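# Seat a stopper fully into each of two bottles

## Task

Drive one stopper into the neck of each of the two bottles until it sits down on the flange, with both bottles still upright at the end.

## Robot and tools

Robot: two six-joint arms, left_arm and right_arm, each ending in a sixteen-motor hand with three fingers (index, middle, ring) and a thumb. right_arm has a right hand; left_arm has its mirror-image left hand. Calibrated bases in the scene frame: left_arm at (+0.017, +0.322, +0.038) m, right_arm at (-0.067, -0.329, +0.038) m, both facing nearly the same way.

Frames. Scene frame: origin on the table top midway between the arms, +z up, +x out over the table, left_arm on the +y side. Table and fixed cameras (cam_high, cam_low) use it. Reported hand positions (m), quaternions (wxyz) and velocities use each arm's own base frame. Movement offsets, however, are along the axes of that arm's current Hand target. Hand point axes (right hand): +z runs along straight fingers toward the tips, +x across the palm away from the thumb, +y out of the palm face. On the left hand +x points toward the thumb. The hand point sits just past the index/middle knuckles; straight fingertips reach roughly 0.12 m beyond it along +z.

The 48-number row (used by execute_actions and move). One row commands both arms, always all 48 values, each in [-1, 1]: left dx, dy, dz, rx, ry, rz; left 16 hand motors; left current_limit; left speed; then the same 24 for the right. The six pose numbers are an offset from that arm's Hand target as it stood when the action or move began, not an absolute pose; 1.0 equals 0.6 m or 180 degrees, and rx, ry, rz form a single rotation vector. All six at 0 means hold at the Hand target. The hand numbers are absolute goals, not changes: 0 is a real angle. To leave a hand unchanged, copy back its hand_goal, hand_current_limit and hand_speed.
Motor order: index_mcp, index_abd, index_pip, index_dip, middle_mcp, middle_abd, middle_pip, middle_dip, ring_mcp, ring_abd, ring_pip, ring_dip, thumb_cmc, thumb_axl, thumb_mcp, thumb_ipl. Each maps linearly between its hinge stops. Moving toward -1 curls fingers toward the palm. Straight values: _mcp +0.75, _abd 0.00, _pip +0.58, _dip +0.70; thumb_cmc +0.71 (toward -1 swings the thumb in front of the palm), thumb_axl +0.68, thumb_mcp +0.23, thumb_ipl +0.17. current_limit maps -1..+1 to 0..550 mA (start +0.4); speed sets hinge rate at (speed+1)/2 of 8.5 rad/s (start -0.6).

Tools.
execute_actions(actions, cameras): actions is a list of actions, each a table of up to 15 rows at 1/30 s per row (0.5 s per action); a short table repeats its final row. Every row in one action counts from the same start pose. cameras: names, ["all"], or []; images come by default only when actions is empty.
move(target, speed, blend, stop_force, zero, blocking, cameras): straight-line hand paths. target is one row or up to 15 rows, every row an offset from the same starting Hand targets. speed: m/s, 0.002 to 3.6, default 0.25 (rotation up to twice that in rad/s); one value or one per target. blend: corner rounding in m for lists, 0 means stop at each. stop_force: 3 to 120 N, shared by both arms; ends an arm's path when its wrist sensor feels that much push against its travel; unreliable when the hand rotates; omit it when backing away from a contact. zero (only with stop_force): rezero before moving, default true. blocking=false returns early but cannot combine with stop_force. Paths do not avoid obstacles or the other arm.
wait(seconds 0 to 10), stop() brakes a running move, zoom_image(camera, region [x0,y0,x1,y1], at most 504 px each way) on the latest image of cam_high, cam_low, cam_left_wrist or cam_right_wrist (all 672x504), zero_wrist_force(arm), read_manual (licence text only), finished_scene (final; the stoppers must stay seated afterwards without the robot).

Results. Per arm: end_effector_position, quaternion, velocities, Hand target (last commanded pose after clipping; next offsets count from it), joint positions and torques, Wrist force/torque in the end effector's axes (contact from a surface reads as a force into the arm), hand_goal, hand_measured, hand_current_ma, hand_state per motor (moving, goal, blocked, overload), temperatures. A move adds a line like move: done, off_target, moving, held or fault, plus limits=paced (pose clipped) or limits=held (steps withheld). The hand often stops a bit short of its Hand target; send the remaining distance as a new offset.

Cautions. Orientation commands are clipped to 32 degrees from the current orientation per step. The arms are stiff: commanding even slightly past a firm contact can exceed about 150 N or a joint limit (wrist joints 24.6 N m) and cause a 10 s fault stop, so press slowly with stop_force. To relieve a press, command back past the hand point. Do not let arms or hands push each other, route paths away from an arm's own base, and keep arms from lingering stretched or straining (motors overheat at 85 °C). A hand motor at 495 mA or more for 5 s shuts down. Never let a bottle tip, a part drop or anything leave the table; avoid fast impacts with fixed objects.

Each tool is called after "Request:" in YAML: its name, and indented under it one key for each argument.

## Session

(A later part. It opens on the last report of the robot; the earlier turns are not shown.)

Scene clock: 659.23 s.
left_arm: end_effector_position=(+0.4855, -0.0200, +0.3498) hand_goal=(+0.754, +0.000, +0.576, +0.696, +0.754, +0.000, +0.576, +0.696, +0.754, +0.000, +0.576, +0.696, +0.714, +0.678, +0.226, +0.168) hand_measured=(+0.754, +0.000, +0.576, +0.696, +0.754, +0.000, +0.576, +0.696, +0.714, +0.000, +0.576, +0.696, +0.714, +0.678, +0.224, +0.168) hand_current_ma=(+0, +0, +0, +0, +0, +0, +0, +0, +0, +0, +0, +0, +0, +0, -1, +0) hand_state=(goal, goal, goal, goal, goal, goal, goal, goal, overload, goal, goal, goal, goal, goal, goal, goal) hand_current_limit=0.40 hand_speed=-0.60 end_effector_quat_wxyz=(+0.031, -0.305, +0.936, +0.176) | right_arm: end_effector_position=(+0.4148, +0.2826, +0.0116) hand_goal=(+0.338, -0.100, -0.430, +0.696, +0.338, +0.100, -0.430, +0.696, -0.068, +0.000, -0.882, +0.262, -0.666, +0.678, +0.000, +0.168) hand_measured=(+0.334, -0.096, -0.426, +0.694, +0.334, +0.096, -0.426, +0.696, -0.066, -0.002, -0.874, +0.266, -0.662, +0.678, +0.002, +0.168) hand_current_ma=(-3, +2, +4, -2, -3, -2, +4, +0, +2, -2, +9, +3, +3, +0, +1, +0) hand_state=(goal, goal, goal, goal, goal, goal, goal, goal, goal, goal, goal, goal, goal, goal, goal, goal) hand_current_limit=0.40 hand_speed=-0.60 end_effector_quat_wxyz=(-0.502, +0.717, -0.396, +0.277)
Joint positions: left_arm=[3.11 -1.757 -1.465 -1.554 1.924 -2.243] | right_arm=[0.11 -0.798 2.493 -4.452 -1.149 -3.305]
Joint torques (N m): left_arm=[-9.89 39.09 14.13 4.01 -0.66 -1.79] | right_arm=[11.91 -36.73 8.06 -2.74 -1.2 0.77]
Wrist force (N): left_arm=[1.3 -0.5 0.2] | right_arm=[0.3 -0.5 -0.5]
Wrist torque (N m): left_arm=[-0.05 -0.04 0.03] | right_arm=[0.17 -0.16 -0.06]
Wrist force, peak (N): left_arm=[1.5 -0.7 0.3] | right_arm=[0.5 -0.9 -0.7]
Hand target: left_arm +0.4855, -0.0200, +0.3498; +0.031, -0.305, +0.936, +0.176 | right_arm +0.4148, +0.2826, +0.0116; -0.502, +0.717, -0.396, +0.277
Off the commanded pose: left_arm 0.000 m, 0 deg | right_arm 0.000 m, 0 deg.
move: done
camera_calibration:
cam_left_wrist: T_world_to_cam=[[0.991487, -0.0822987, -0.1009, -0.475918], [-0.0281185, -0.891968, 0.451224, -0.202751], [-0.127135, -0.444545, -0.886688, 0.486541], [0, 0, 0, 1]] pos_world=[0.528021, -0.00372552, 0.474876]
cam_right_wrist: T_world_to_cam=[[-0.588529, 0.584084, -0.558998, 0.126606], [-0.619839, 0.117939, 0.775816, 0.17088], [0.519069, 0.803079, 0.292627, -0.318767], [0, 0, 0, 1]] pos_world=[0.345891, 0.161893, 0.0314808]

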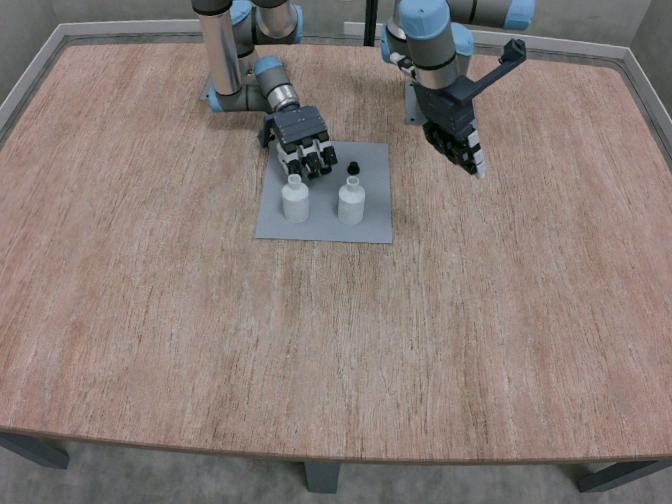

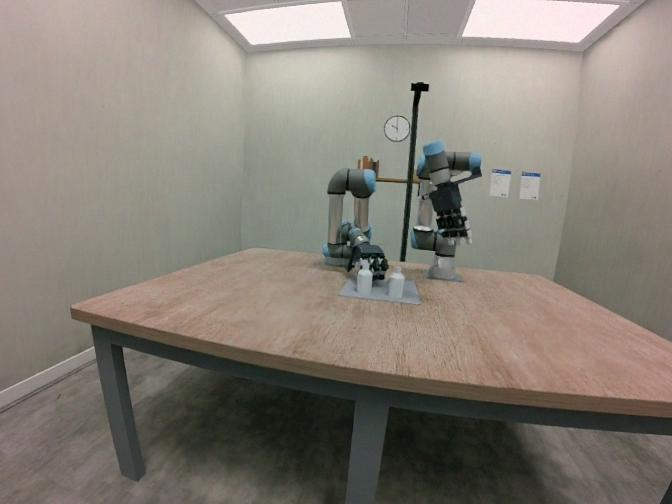

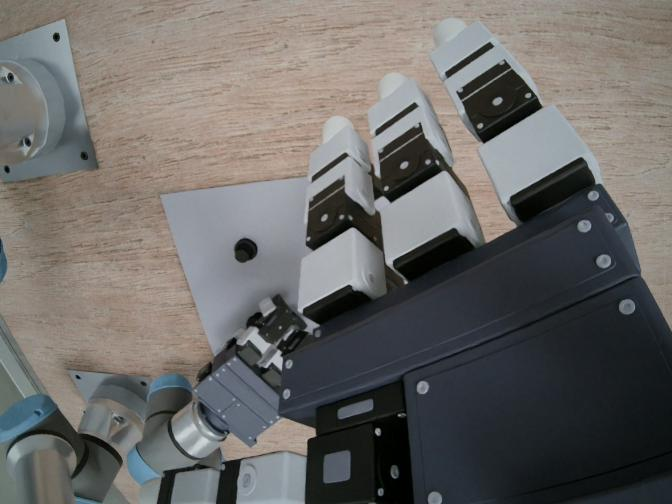

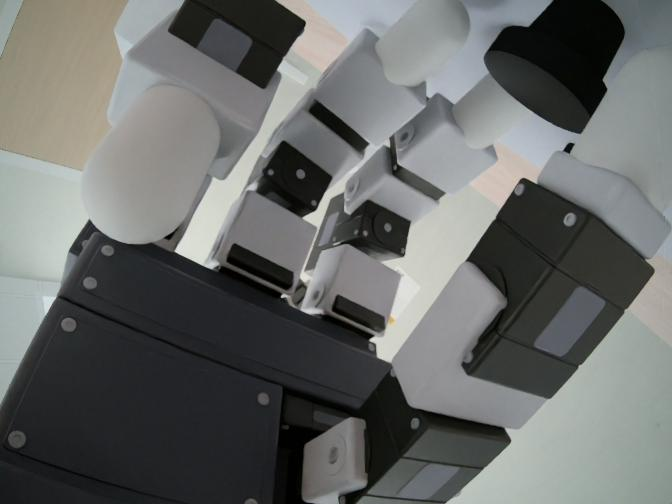

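Request:
move:
  target: [0,0,0,0,0,0,0.754,0,0.576,0.696,0.754,0,0.576,0.696,0.754,0,0.576,0.696,0.714,0.678,0.226,0.168,0.4,-0.6,0.0021,-0.0031,-0.0109,0,0,0,0.338,-0.1,-0.431,0.696,0.338,0.1,-0.431,0.696,-0.068,0,-0.883,0.261,-0.666,0.678,0.0,0.168,0.4,-0.6]
  speed: 0.05

Request:
move:
  target: [0,0,0,0,0,0,0.754,0,0.576,0.696,0.754,0,0.576,0.696,0.754,0,0.576,0.696,0.714,0.678,0.226,0.168,0.4,-0.6,0,0,0,0,0,0,0.08,-0.1,-0.431,0.696,0.08,0.1,-0.431,0.696,-0.068,0,-0.883,0.261,-0.666,0.678,-0.17,0.168,0.4,-0.85]
  speed: 0.05
  cameras: ["all"]

Request:
zoom_image:
  camera: "cam_right_wrist"
  region: [420, 0, 672, 190]

Scene clock: 694.40 s.
left_arm: end_effector_position=(+0.4855, -0.0200, +0.3498) hand_goal=(+0.754, +0.000, +0.576, +0.696, +0.754, +0.000, +0.576, +0.696, +0.754, +0.000, +0.576, +0.696, +0.714, +0.678, +0.226, +0.168) hand_measured=(+0.754, +0.000, +0.576, +0.696, +0.754, +0.000, +0.576, +0.696, +0.714, +0.000, +0.576, +0.696, +0.714, +0.678, +0.224, +0.168) hand_current_ma=(+0, +0, +0, +0, +0, +0, +0, +0, +0, +0, +0, +0, +0, +0, -1, +0) hand_state=(goal, goal, goal, goal, goal, goal, goal, goal, overload, goal, goal, goal, goal, goal, goal, goal) hand_current_limit=0.40 hand_speed=-0.60 end_effector_quat_wxyz=(+0.031, -0.305, +0.936, +0.176) | right_arm: end_effector_position=(+0.4108, +0.2785, +0.0157) hand_goal=(+0.338, -0.100, -0.430, +0.696, +0.338, +0.100, -0.430, +0.696, -0.068, +0.000, -0.882, +0.262, -0.666, +0.678, +0.000, +0.168) hand_measured=(+0.334, -0.096, -0.426, +0.694, +0.334, +0.096, -0.426, +0.696, -0.066, -0.002, -0.874, +0.266, -0.662, +0.678, +0.002, +0.168) hand_current_ma=(-3, +2, +4, -2, -3, -2, +4, +0, +2, -2, +9, +3, +3, +0, +1, +0) hand_state=(goal, goal, goal, goal, goal, goal, goal, goal, goal, goal, goal, goal, goal, goal, goal, goal) hand_current_limit=0.40 hand_speed=-0.60 end_effector_quat_wxyz=(-0.502, +0.717, -0.396, +0.277)
Joint positions: left_arm=[3.11 -1.757 -1.465 -1.554 1.924 -2.243] | right_arm=[0.097 -0.811 2.512 -4.456 -1.137 -3.311]
Joint torques (N m): left_arm=[-9.95 39.36 14.39 4.05 -0.64 -1.73] | right_arm=[2.64 -24.63 -4.54 -3.58 -0.19 -0.71]
Wrist force (N): left_arm=[1.2 -0.5 0.2] | right_arm=[0.3 -0.5 -0.7]
Wrist torque (N m): left_arm=[-0.05 -0.04 0.03] | right_arm=[0.17 -0.15 0.03]
Wrist force, peak (N): left_arm=[1.5 -0.7 -0.1] | right_arm=[0.1 -0.6 -0.9]
Hand target: left_arm +0.4855, -0.0200, +0.3498; +0.031, -0.305, +0.936, +0.176 | right_arm +0.4109, +0.2786, +0.0156; -0.502, +0.717, -0.396, +0.277
Off the commanded pose: left_arm 0.000 m, 0 deg | right_arm 0.000 m, 0 deg.
move: done

Scene clock: 695.10 s.
left_arm: end_effector_position=(+0.4855, -0.0200, +0.3498) hand_goal=(+0.754, +0.000, +0.576, +0.696, +0.754, +0.000, +0.576, +0.696, +0.754, +0.000, +0.576, +0.696, +0.714, +0.678, +0.226, +0.168) hand_measured=(+0.754, +0.000, +0.576, +0.696, +0.754, +0.000, +0.576, +0.696, +0.714, +0.000, +0.576, +0.696, +0.714, +0.678, +0.224, +0.168) hand_current_ma=(+0, +0, +0, +0, +0, +0, +0, +0, +0, +0, +0, +0, +0, +0, -1, +0) hand_state=(goal, goal, goal, goal, goal, goal, goal, goal, overload, goal, goal, goal, goal, goal, goal, goal) hand_current_limit=0.40 hand_speed=-0.60 end_effector_quat_wxyz=(+0.031, -0.305, +0.936, +0.176) | right_arm: end_effector_position=(+0.4109, +0.2786, +0.0156) hand_goal=(+0.080, -0.100, -0.430, +0.696, +0.080, +0.100, -0.430, +0.696, -0.068, +0.000, -0.882, +0.262, -0.666, +0.678, -0.170, +0.168) hand_measured=(+0.212, -0.096, -0.422, +0.696, +0.178, +0.096, -0.420, +0.700, -0.066, -0.002, -0.874, +0.266, -0.660, +0.680, -0.100, +0.186) hand_current_ma=(+385, +2, +10, +0, +337, -2, +15, +3, +2, -2, +9, +3, +8, +2, +274, +47) hand_state=(blocked, goal, goal, goal, blocked, goal, goal, goal, goal, goal, goal, goal, goal, goal, blocked, goal) hand_current_limit=0.40 hand_speed=-0.85 end_effector_quat_wxyz=(-0.502, +0.717, -0.396, +0.277)
Joint positions: left_arm=[3.11 -1.757 -1.465 -1.554 1.924 -2.243] | right_arm=[0.098 -0.811 2.512 -4.456 -1.137 -3.311]
Joint torques (N m): left_arm=[-10.33 38.75 14.92 3.96 -0.75 -1.6] | right_arm=[12.05 -19.26 -0.66 -0.58 -1.8 1.18]
Wrist force (N): left_arm=[1.1 -0.6 0.4] | right_arm=[0.4 -7.7 3.0]
Wrist torque (N m): left_arm=[-0.08 -0.02 0.02] | right_arm=[0.26 -0.16 0.04]
Wrist force, peak (N): left_arm=[1.7 -0.6 0.1] | right_arm=[0.6 -7.9 2.9]
Hand target: left_arm +0.4855, -0.0200, +0.3498; +0.031, -0.305, +0.936, +0.176 | right_arm +0.4109, +0.2786, +0.0156; -0.502, +0.717, -0.396, +0.277
Off the commanded pose: left_arm 0.000 m, 0 deg | right_arm 0.000 m, 0 deg.
move: done
camera_calibration:
cam_left_wrist: T_world_to_cam=[[0.991487, -0.0822987, -0.1009, -0.475918], [-0.0281185, -0.891968, 0.451224, -0.202751], [-0.127135, -0.444545, -0.886688, 0.486541], [0, 0, 0, 1]] pos_world=[0.528021, -0.00372552, 0.474876]
cam_right_wrist: T_world_to_cam=[[-0.588458, 0.58407, -0.559088, 0.128804], [-0.619907, 0.118006, 0.775751, 0.165784], [0.519069, 0.80308, 0.292628, -0.314649], [0, 0, 0, 1]] pos_world=[0.341891, 0.157894, 0.0354811]

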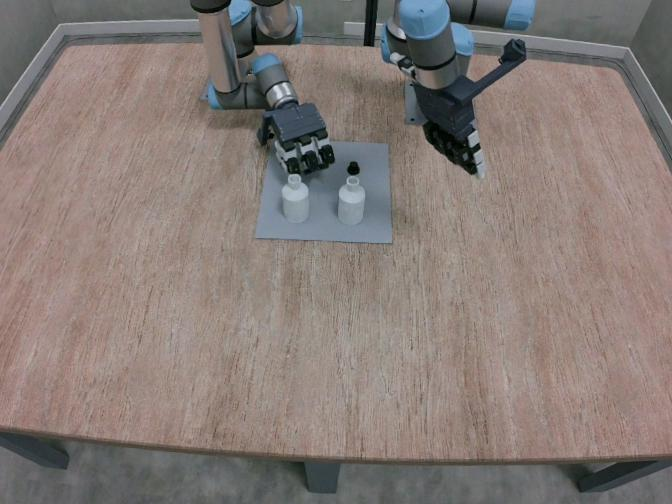

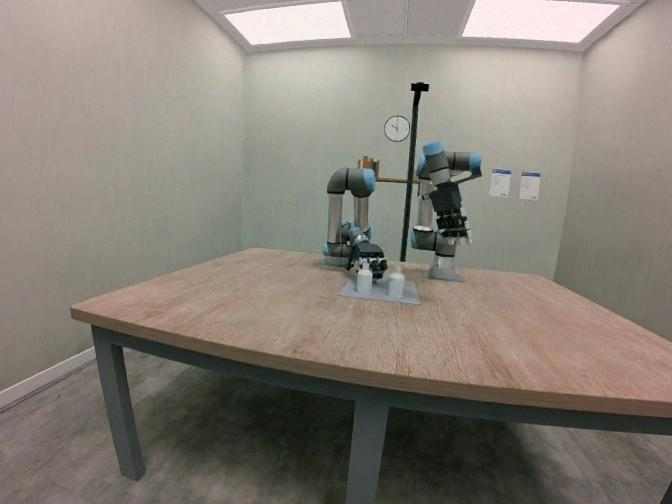

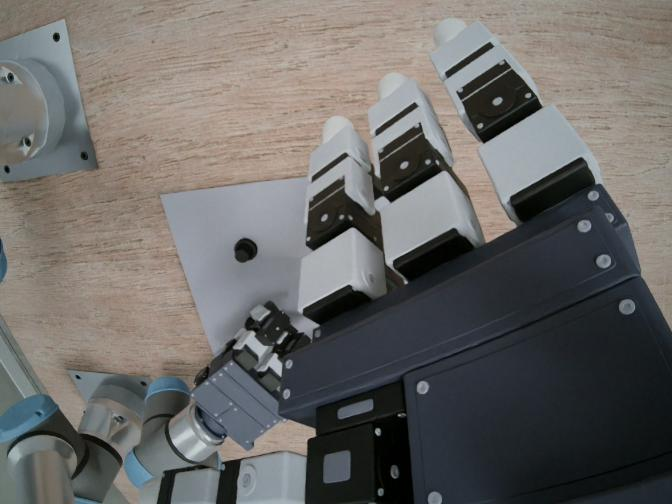

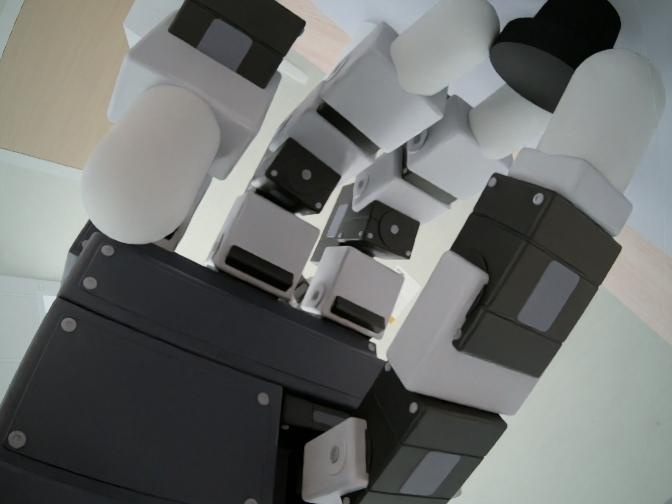

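Scaled by 2.000 from the camera's 672x504 image, which has a finer 960x720 frame.

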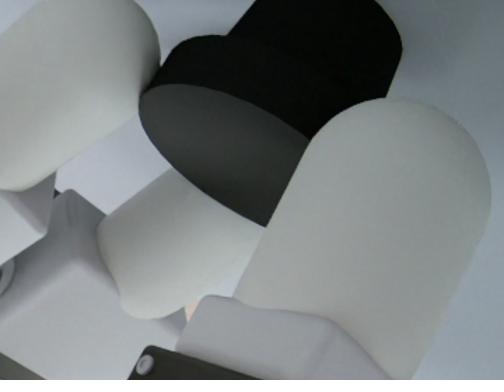

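Request:
move:
  target: [0,0,0,0,0,0,0.754,0,0.576,0.696,0.754,0,0.576,0.696,0.754,0,0.576,0.696,0.714,0.678,0.226,0.168,0.4,-0.6,0,-0.0627,-0.0228,0,0,0,0.08,-0.1,-0.431,0.696,0.08,0.1,-0.431,0.696,-0.068,0,-0.883,0.261,-0.666,0.678,-0.17,0.168,0.4,-0.85]
  speed: 0.04
  cameras: ["cam_right_wrist","cam_high"]

Request:
zoom_image:
  camera: "cam_right_wrist"
  region: [420, 0, 672, 190]

Scene clock: 703.67 s.
left_arm: end_effector_position=(+0.4855, -0.0200, +0.3498) hand_goal=(+0.754, +0.000, +0.576, +0.696, +0.754, +0.000, +0.576, +0.696, +0.754, +0.000, +0.576, +0.696, +0.714, +0.678, +0.226, +0.168) hand_measured=(+0.754, +0.000, +0.576, +0.696, +0.754, +0.000, +0.576, +0.696, +0.714, +0.000, +0.576, +0.696, +0.714, +0.678, +0.224, +0.168) hand_current_ma=(+0, +0, +0, +0, +0, +0, +0, +0, +0, +0, +0, +0, +0, +0, -1, +0) hand_state=(goal, goal, goal, goal, goal, goal, goal, goal, overload, goal, goal, goal, goal, goal, goal, goal) hand_current_limit=0.40 hand_speed=-0.60 end_effector_quat_wxyz=(+0.031, -0.305, +0.936, +0.176) | right_arm: end_effector_position=(+0.4108, +0.2786, +0.0556) hand_goal=(+0.080, -0.100, -0.430, +0.696, +0.080, +0.100, -0.430, +0.696, -0.068, +0.000, -0.882, +0.262, -0.666, +0.678, -0.170, +0.168) hand_measured=(+0.178, -0.094, -0.400, +0.710, +0.154, +0.094, -0.408, +0.708, -0.066, -0.002, -0.874, +0.266, -0.660, +0.680, -0.098, +0.200) hand_current_ma=(+331, +6, +58, +23, +228, -5, +37, +16, +2, -2, +9, +3, +8, +2, +287, +101) hand_state=(blocked, goal, blocked, goal, blocked, goal, blocked, goal, goal, goal, goal, goal, goal, goal, blocked, blocked) hand_current_limit=0.40 hand_speed=-0.85 end_effector_quat_wxyz=(-0.502, +0.717, -0.396, +0.277)
Joint positions: left_arm=[3.11 -1.757 -1.465 -1.554 1.924 -2.243] | right_arm=[0.098 -0.974 2.537 -4.318 -1.137 -3.311]
Joint torques (N m): left_arm=[-9.7 39.1 15.18 4.01 -0.59 -1.81] | right_arm=[0.72 -19.46 -5.02 -4.62 1.31 -1.26]
Wrist force (N): left_arm=[1.0 -0.2 0.1] | right_arm=[0.0 0.2 -0.6]
Wrist torque (N m): left_arm=[0.00 -0.01 0.00] | right_arm=[0.25 -0.13 0.01]
Wrist force, peak (N): left_arm=[1.7 -0.3 0.4] | right_arm=[0.5 -8.2 3.5]
Hand target: left_arm +0.4855, -0.0200, +0.3498; +0.031, -0.305, +0.936, +0.176 | right_arm +0.4109, +0.2786, +0.0556; -0.502, +0.717, -0.396, +0.277
Off the commanded pose: left_arm 0.000 m, 0 deg | right_arm 0.000 m, 0 deg.
move: done
camera_calibration:
cam_right_wrist: T_world_to_cam=[[-0.588529, 0.584084, -0.558998, 0.151184], [-0.619839, 0.117939, 0.775816, 0.134737], [0.519069, 0.803079, 0.292627, -0.326354], [0, 0, 0, 1]] pos_world=[0.341891, 0.157893, 0.0754808]
Images, in order (width x height): cam_high 672x504, cam_right_wrist 672x504.

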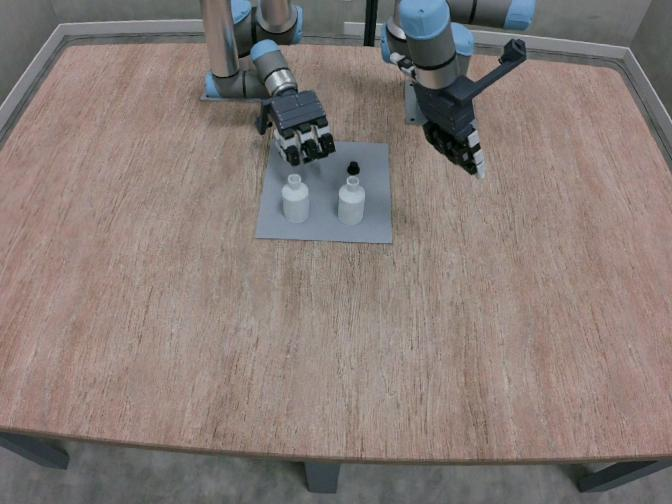

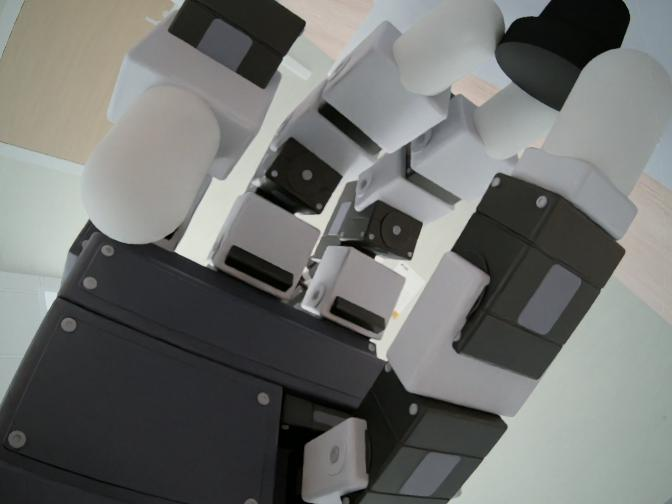

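Scaled by 2.000 from the camera's 672x504 image, which has a finer 960x720 frame.

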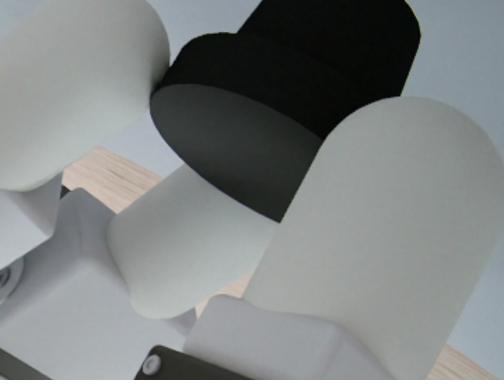

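Request:
move:
  target:
    - [0,0,0,0,0,0,0.754,0,0.576,0.696,0.754,0,0.576,0.696,0.754,0,0.576,0.696,0.714,0.678,0.226,0.168,0.4,-0.6,0,-0.1713,-0.0624,0,0,0,0.08,-0.1,-0.431,0.696,0.08,0.1,-0.431,0.696,-0.068,0,-0.883,0.261,-0.666,0.678,-0.17,0.168,0.4,-0.85]
    - [0,0,0,0,0,0,0.754,0,0.576,0.696,0.754,0,0.576,0.696,0.754,0,0.576,0.696,0.714,0.678,0.226,0.168,0.4,-0.6,0.1594,-0.2513,0.1573,0,0,0,0.08,-0.1,-0.431,0.696,0.08,0.1,-0.431,0.696,-0.068,0,-0.883,0.261,-0.666,0.678,-0.17,0.168,0.4,-0.85]
  speed: 0.15
  blend: 0.02
  cameras: ["all"]

Request:
zoom_image:
  camera: "cam_right_wrist"
  region: [420, 0, 672, 190]

Request:
zoom_image:
  camera: "cam_high"
  region: [240, 100, 400, 260]

Request:
zoom_image:
  camera: "cam_low"
  region: [320, 220, 440, 310]

Scene clock: 724.77 s.
left_arm: end_effector_position=(+0.4855, -0.0200, +0.3498) hand_goal=(+0.754, +0.000, +0.576, +0.696, +0.754, +0.000, +0.576, +0.696, +0.754, +0.000, +0.576, +0.696, +0.714, +0.678, +0.226, +0.168) hand_measured=(+0.754, +0.000, +0.576, +0.696, +0.754, +0.000, +0.576, +0.696, +0.714, +0.000, +0.576, +0.696, +0.714, +0.678, +0.224, +0.168) hand_current_ma=(+0, +0, +0, +0, +0, +0, +0, +0, +0, +0, +0, +0, +0, +0, -1, +0) hand_state=(goal, goal, goal, goal, goal, goal, goal, goal, overload, goal, goal, goal, goal, goal, goal, goal) hand_current_limit=0.40 hand_speed=-0.60 end_effector_quat_wxyz=(+0.031, -0.305, +0.936, +0.176) | right_arm: end_effector_position=(+0.5806, +0.2722, +0.1649) hand_goal=(+0.080, -0.100, -0.430, +0.696, +0.080, +0.100, -0.430, +0.696, -0.068, +0.000, -0.882, +0.262, -0.666, +0.678, -0.170, +0.168) hand_measured=(+0.176, -0.094, -0.400, +0.710, +0.154, +0.094, -0.408, +0.708, -0.066, -0.002, -0.874, +0.266, -0.660, +0.680, -0.098, +0.200) hand_current_ma=(+328, +6, +59, +23, +226, -6, +38, +16, +2, -2, +9, +3, +8, +2, +289, +101) hand_state=(blocked, goal, blocked, goal, blocked, goal, blocked, goal, goal, goal, goal, goal, goal, goal, blocked, blocked) hand_current_limit=0.40 hand_speed=-0.85 end_effector_quat_wxyz=(-0.502, +0.717, -0.396, +0.277)
Joint positions: left_arm=[3.11 -1.757 -1.465 -1.554 1.924 -2.243] | right_arm=[0.046 -1.148 2.097 -3.694 -1.089 -3.333]
Joint torques (N m): left_arm=[-10.36 38.82 15.31 3.87 -0.64 -1.92] | right_arm=[10.94 -35.92 -15.64 -3.65 -1.91 1.15]
Wrist force (N): left_arm=[1.0 0.0 0.4] | right_arm=[0.3 0.0 -0.6]
Wrist torque (N m): left_arm=[0.00 0.01 0.00] | right_arm=[0.23 -0.15 0.04]
Wrist force, peak (N): left_arm=[1.7 -0.4 0.4] | right_arm=[0.0 -0.6 -1.6]
Hand target: left_arm +0.4855, -0.0200, +0.3498; +0.031, -0.305, +0.936, +0.176 | right_arm +0.5806, +0.2723, +0.1649; -0.502, +0.717, -0.396, +0.277
Off the commanded pose: left_arm 0.000 m, 0 deg | right_arm 0.000 m, 0 deg.
move: done
camera_calibration:
cam_left_wrist: T_world_to_cam=[[0.991487, -0.0822987, -0.1009, -0.475918], [-0.0281185, -0.891968, 0.451224, -0.202751], [-0.127135, -0.444545, -0.886688, 0.486541], [0, 0, 0, 1]] pos_world=[0.528021, -0.00372552, 0.474876]
cam_right_wrist: T_world_to_cam=[[-0.588491, 0.584079, -0.559043, 0.315883], [-0.619801, 0.118085, 0.775823, 0.155839], [0.519157, 0.803061, 0.292521, -0.441307], [0, 0, 0, 1]] pos_world=[0.511591, 0.151494, 0.184781]

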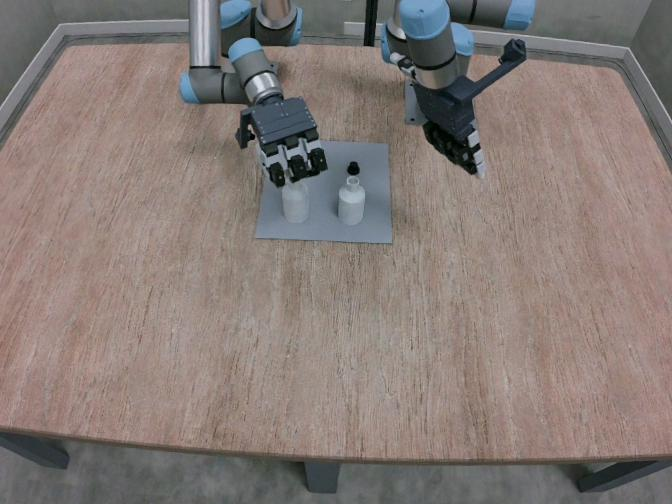

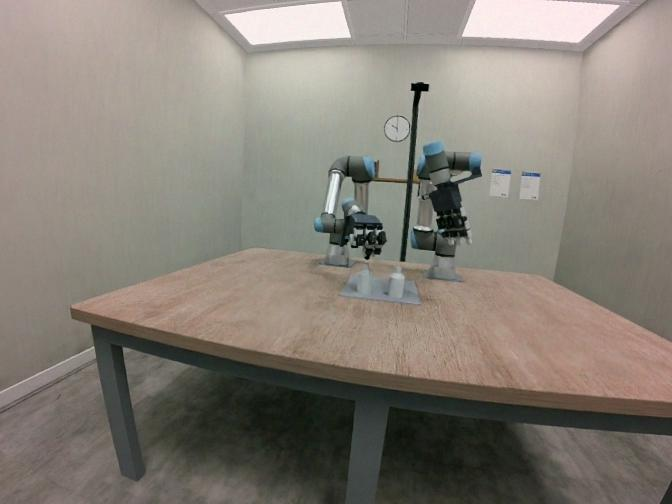

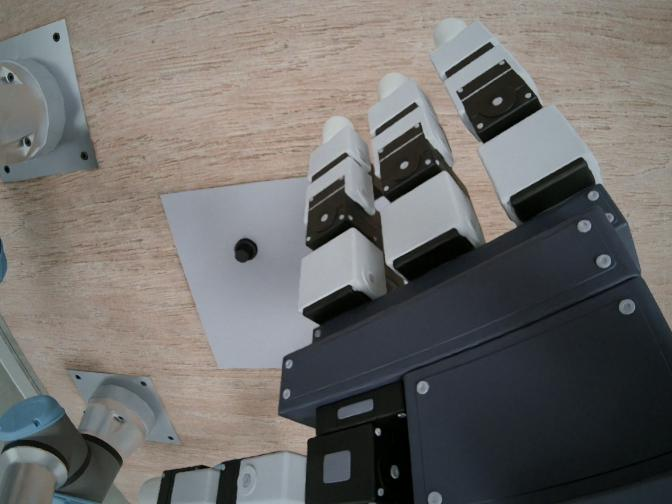

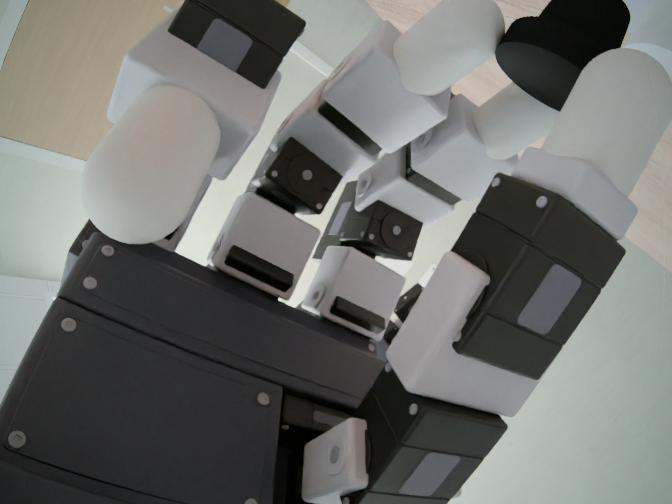

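Scaled by 2.000 from the camera's 672x504 image, which has a finer 960x720 frame.

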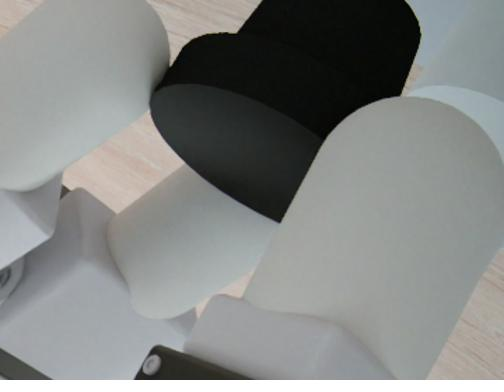

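Scaled by 3.150.

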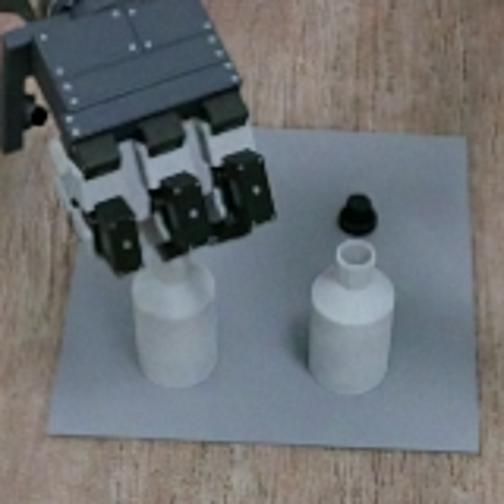

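Scaled by 4.200.

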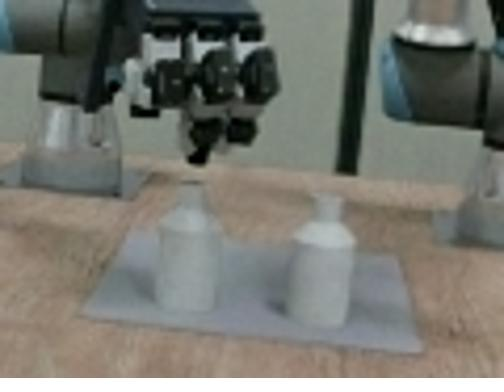

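Request:
zoom_image:
  camera: "cam_right_wrist"
  region: [572, 0, 672, 75]

Request:
zoom_image:
  camera: "cam_low"
  region: [350, 240, 390, 270]

Scaled by 5.040 from the camera's 672x504 image, which has a finer 960x720 frame.

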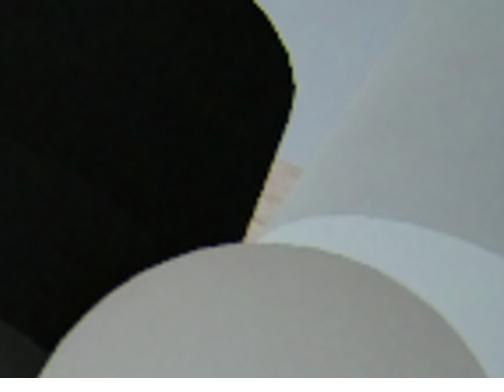

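Scaled by 12.600.

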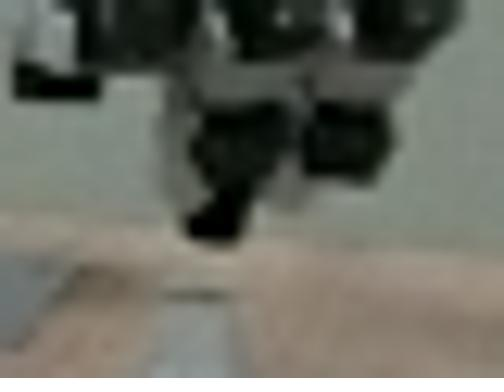

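Request:
move:
  target: [-0.2488,-0.3547,0.0703,0.1583,0.1131,0.0096,0.754,0,0.576,0.696,0.754,0,0.576,0.696,0.754,0,0.576,0.696,0.714,0.678,0.226,0.168,0.4,-0.6,0,0,0,0,0,0,0.08,-0.1,-0.431,0.696,0.08,0.1,-0.431,0.696,-0.068,0,-0.883,0.261,-0.666,0.678,-0.17,0.168,0.4,-0.85]
  speed: 0.25
  cameras: ["all"]

Scene clock: 770.67 s.
left_arm: end_effector_position=(+0.7283, -0.0820, +0.2690) hand_goal=(+0.754, +0.000, +0.576, +0.696, +0.754, +0.000, +0.576, +0.696, +0.754, +0.000, +0.576, +0.696, +0.714, +0.678, +0.226, +0.168) hand_measured=(+0.754, +0.000, +0.576, +0.696, +0.754, +0.000, +0.576, +0.696, +0.714, +0.000, +0.576, +0.696, +0.714, +0.678, +0.224, +0.168) hand_current_ma=(+0, +0, +0, +0, +0, +0, +0, +0, +0, +0, +0, +0, +0, +0, -1, +0) hand_state=(goal, goal, goal, goal, goal, goal, goal, goal, overload, goal, goal, goal, goal, goal, goal, goal) hand_current_limit=0.40 hand_speed=-0.60 end_effector_quat_wxyz=(-0.062, -0.300, +0.945, -0.114) | right_arm: end_effector_position=(+0.5806, +0.2723, +0.1649) hand_goal=(+0.080, -0.100, -0.430, +0.696, +0.080, +0.100, -0.430, +0.696, -0.068, +0.000, -0.882, +0.262, -0.666, +0.678, -0.170, +0.168) hand_measured=(+0.176, -0.094, -0.400, +0.710, +0.154, +0.094, -0.408, +0.708, -0.066, -0.002, -0.874, +0.266, -0.660, +0.680, -0.098, +0.200) hand_current_ma=(+328, +6, +59, +23, +226, -6, +38, +16, +2, -2, +9, +3, +8, +2, +289, +101) hand_state=(blocked, goal, blocked, goal, blocked, goal, blocked, goal, goal, goal, goal, goal, goal, goal, blocked, blocked) hand_current_limit=0.40 hand_speed=-0.85 end_effector_quat_wxyz=(-0.502, +0.717, -0.396, +0.277)
Joint positions: left_arm=[3.209 -2.398 -0.594 -1.789 1.319 -2.109] | right_arm=[0.046 -1.148 2.097 -3.694 -1.089 -3.333]
Joint torques (N m): left_arm=[-11.75 49.71 27.69 3.76 -1.96 -2.26] | right_arm=[12.48 -29.05 -20.02 -2.25 -1.64 1.2]
Wrist force (N): left_arm=[-0.4 0.2 0.4] | right_arm=[0.5 -0.1 -0.4]
Wrist torque (N m): left_arm=[-0.11 0.05 -0.09] | right_arm=[0.20 -0.18 0.05]
Wrist force, peak (N): left_arm=[2.5 0.6 0.4] | right_arm=[0.3 0.2 -0.9]
Hand target: left_arm +0.7283, -0.0821, +0.2690; -0.062, -0.300, +0.945, -0.114 | right_arm +0.5806, +0.2723, +0.1649; -0.502, +0.717, -0.396, +0.277
Off the commanded pose: left_arm 0.000 m, 0 deg | right_arm 0.000 m, 0 deg.
move: done
camera_calibration:
cam_left_wrist: T_world_to_cam=[[0.991483, -0.125374, -0.0352532, -0.751101], [-0.0282126, -0.471023, 0.88167, -0.295883], [-0.127143, -0.873166, -0.470548, 0.271079], [0, 0, 0, 1]] pos_world=[0.770822, 0.00316111, 0.361948]
cam_right_wrist: T_world_to_cam=[[-0.588458, 0.58407, -0.559088, 0.315817], [-0.619907, 0.118006, 0.775751, 0.155906], [0.519069, 0.80308, 0.292628, -0.441365], [0, 0, 0, 1]] pos_world=[0.511591, 0.151594, 0.184781]

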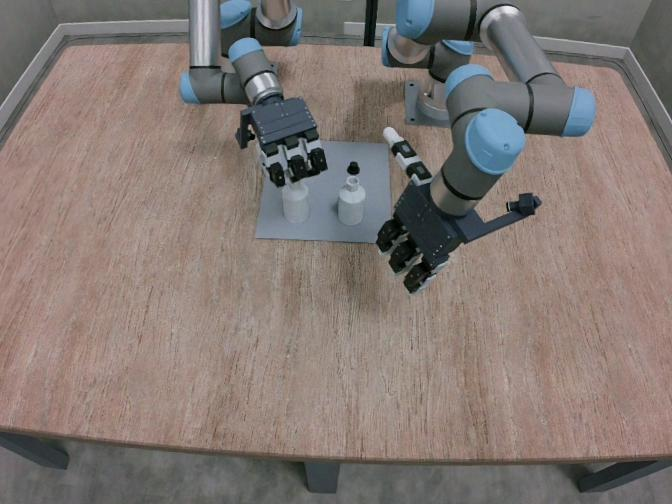

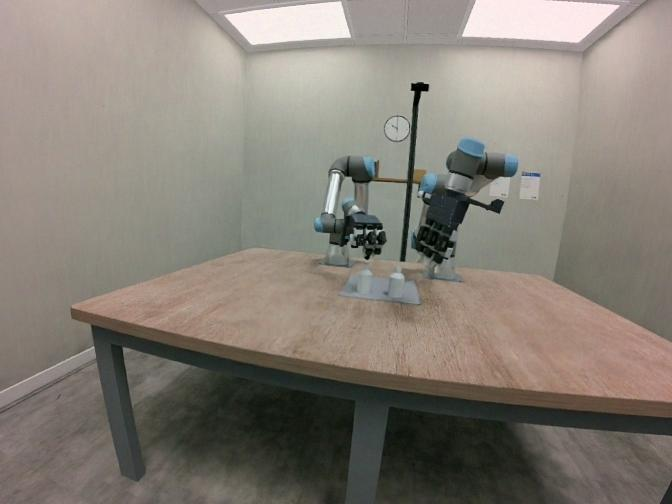

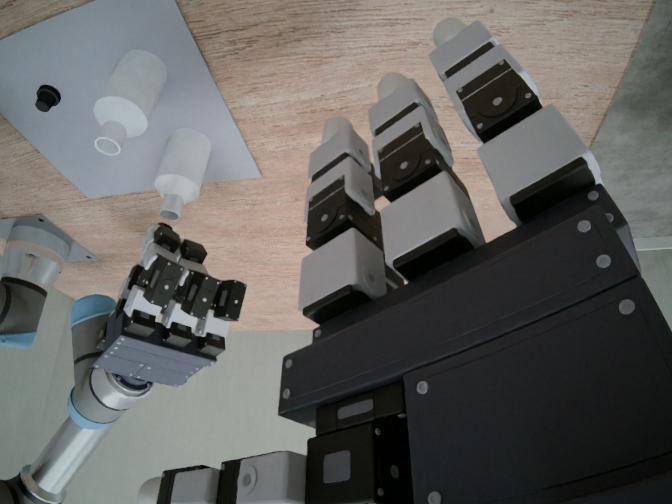

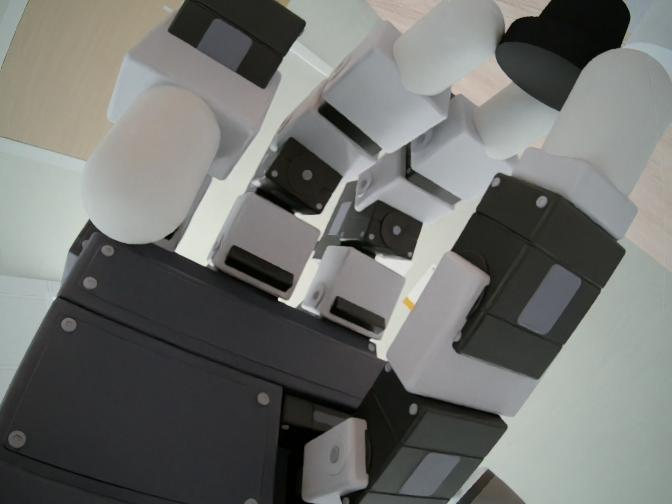

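Excellent view of everything.

Request:
zoom_image:
  camera: "cam_left_wrist"
  region: [130, 180, 210, 260]

Request:
zoom_image:
  camera: "cam_left_wrist"
  region: [20, 40, 220, 230]

Scaled by 6.300 from the camera's 672x504 image, which has a finer 960x720 frame.

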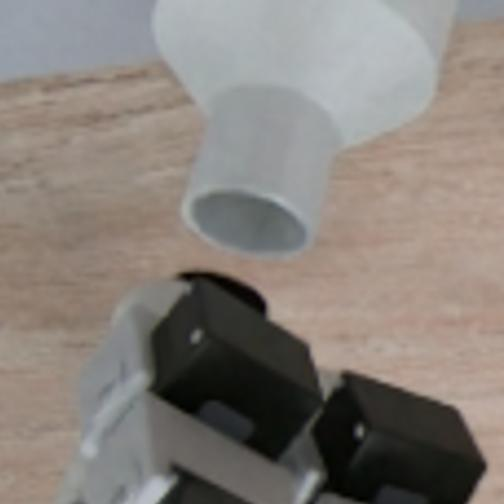

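Scaled by 2.520 from the camera's 672x504 image, which has a finer 960x720 frame.

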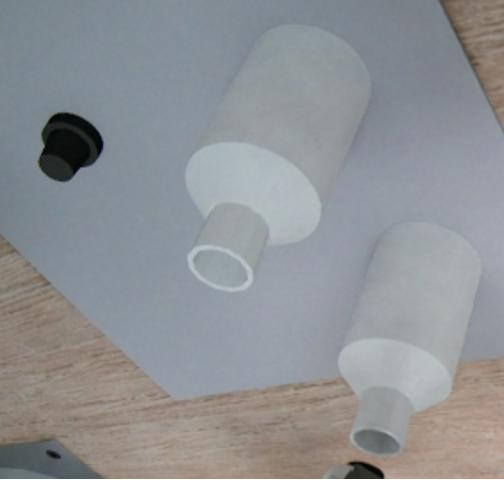

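Request:
move:
  target: [0,0,0,0,0,0,0.754,0,0.576,0.696,0.754,0,0.576,0.696,0.754,0,0.576,0.696,0.714,0.678,0.226,0.168,0.4,-0.6,0.0071,0.0140,0.0004,0,0,0,0.08,-0.1,-0.431,0.696,0.08,0.1,-0.431,0.696,-0.068,0,-0.883,0.261,-0.666,0.678,-0.17,0.168,0.4,-0.85]
  speed: 0.05
  cameras: ["cam_low","cam_high","cam_left_wrist"]

Request:
zoom_image:
  camera: "cam_low"
  region: [350, 245, 382, 277]

Request:
zoom_image:
  camera: "cam_high"
  region: [270, 150, 330, 210]

Request:
zoom_image:
  camera: "cam_left_wrist"
  region: [130, 180, 210, 260]

Scene clock: 790.00 s.
left_arm: end_effector_position=(+0.7283, -0.0821, +0.2690) hand_goal=(+0.754, +0.000, +0.576, +0.696, +0.754, +0.000, +0.576, +0.696, +0.754, +0.000, +0.576, +0.696, +0.714, +0.678, +0.226, +0.168) hand_measured=(+0.754, +0.000, +0.576, +0.696, +0.754, +0.000, +0.576, +0.696, +0.714, +0.000, +0.576, +0.696, +0.714, +0.678, +0.224, +0.168) hand_current_ma=(+0, +0, +0, +0, +0, +0, +0, +0, +0, +0, +0, +0, +0, +0, -1, +0) hand_state=(goal, goal, goal, goal, goal, goal, goal, goal, overload, goal, goal, goal, goal, goal, goal, goal) hand_current_limit=0.40 hand_speed=-0.60 end_effector_quat_wxyz=(-0.062, -0.300, +0.945, -0.114) | right_arm: end_effector_position=(+0.5806, +0.2672, +0.1568) hand_goal=(+0.080, -0.100, -0.430, +0.696, +0.080, +0.100, -0.430, +0.696, -0.068, +0.000, -0.882, +0.262, -0.666, +0.678, -0.170, +0.168) hand_measured=(+0.176, -0.094, -0.400, +0.710, +0.154, +0.094, -0.408, +0.708, -0.066, -0.002, -0.874, +0.266, -0.660, +0.680, -0.098, +0.200) hand_current_ma=(+328, +6, +59, +23, +226, -6, +38, +16, +2, -2, +9, +3, +8, +2, +289, +101) hand_state=(blocked, goal, blocked, goal, blocked, goal, blocked, goal, goal, goal, goal, goal, goal, goal, blocked, blocked) hand_current_limit=0.40 hand_speed=-0.85 end_effector_quat_wxyz=(-0.502, +0.717, -0.396, +0.277)
Joint positions: left_arm=[3.209 -2.398 -0.594 -1.789 1.319 -2.109] | right_arm=[0.035 -1.133 2.106 -3.715 -1.079 -3.338]
Joint torques (N m): left_arm=[-11.82 53.01 28.57 3.08 -2.15 -2.27] | right_arm=[3.15 -41.22 -14.81 -1.33 -0.38 -0.45]
Wrist force (N): left_arm=[-0.3 0.4 0.9] | right_arm=[0.3 0.2 -0.7]
Wrist torque (N m): left_arm=[-0.12 0.05 -0.08] | right_arm=[0.26 -0.14 0.04]
Wrist force, peak (N): left_arm=[0.0 0.9 0.6] | right_arm=[0.5 0.1 -0.9]
Hand target: left_arm +0.7283, -0.0821, +0.2690; -0.062, -0.300, +0.945, -0.114 | right_arm +0.5806, +0.2673, +0.1570; -0.502, +0.717, -0.396, +0.277
Off the commanded pose: left_arm 0.000 m, 0 deg | right_arm 0.000 m, 0 deg.
move: done
camera_calibration:
cam_left_wrist: T_world_to_cam=[[0.991471, -0.125466, -0.0352703, -0.751097], [-0.0282236, -0.470899, 0.881735, -0.295946], [-0.127237, -0.873219, -0.470424, 0.271019], [0, 0, 0, 1]] pos_world=[0.770822, 0.00306083, 0.361948]
Images, in order (width x height): cam_high 672x504, cam_low 672x504, cam_left_wrist 672x504.

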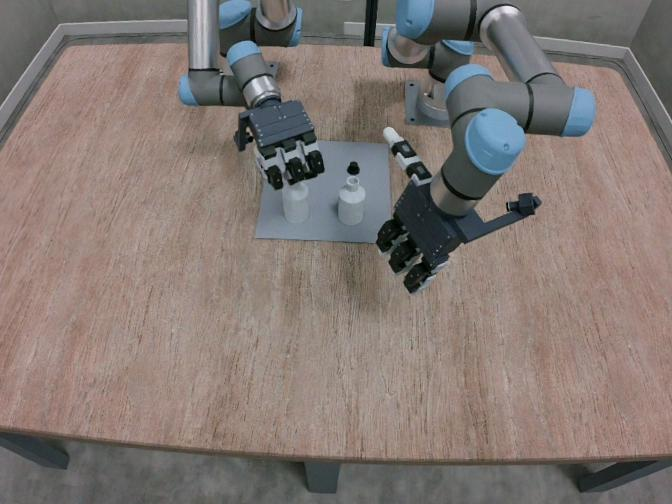

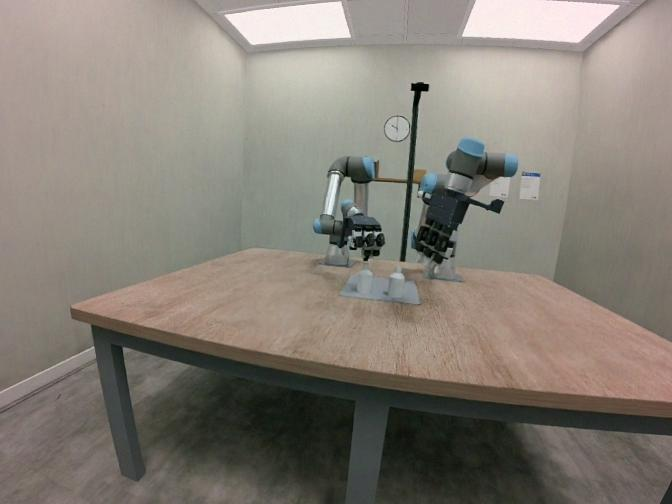

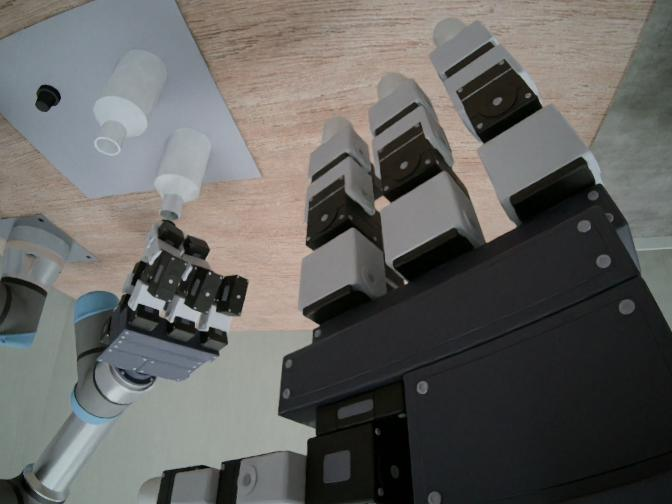

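Scaled by 15.750.

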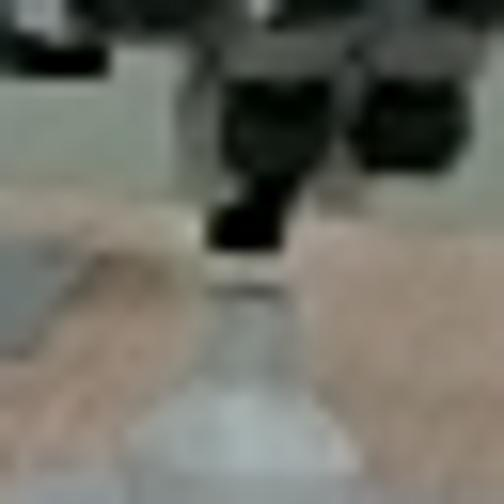

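Scaled by 8.400.

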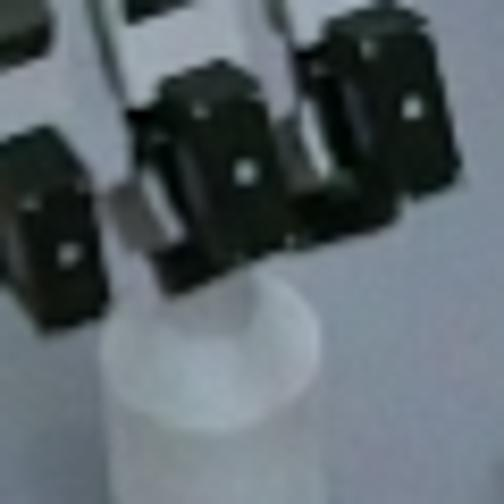

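Scaled by 6.300 from the camera's 672x504 image, which has a finer 960x720 frame.

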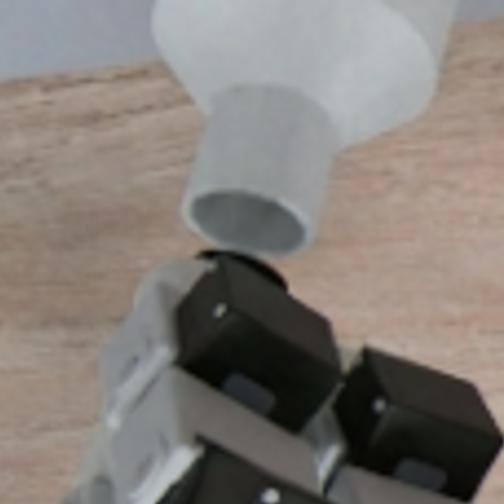

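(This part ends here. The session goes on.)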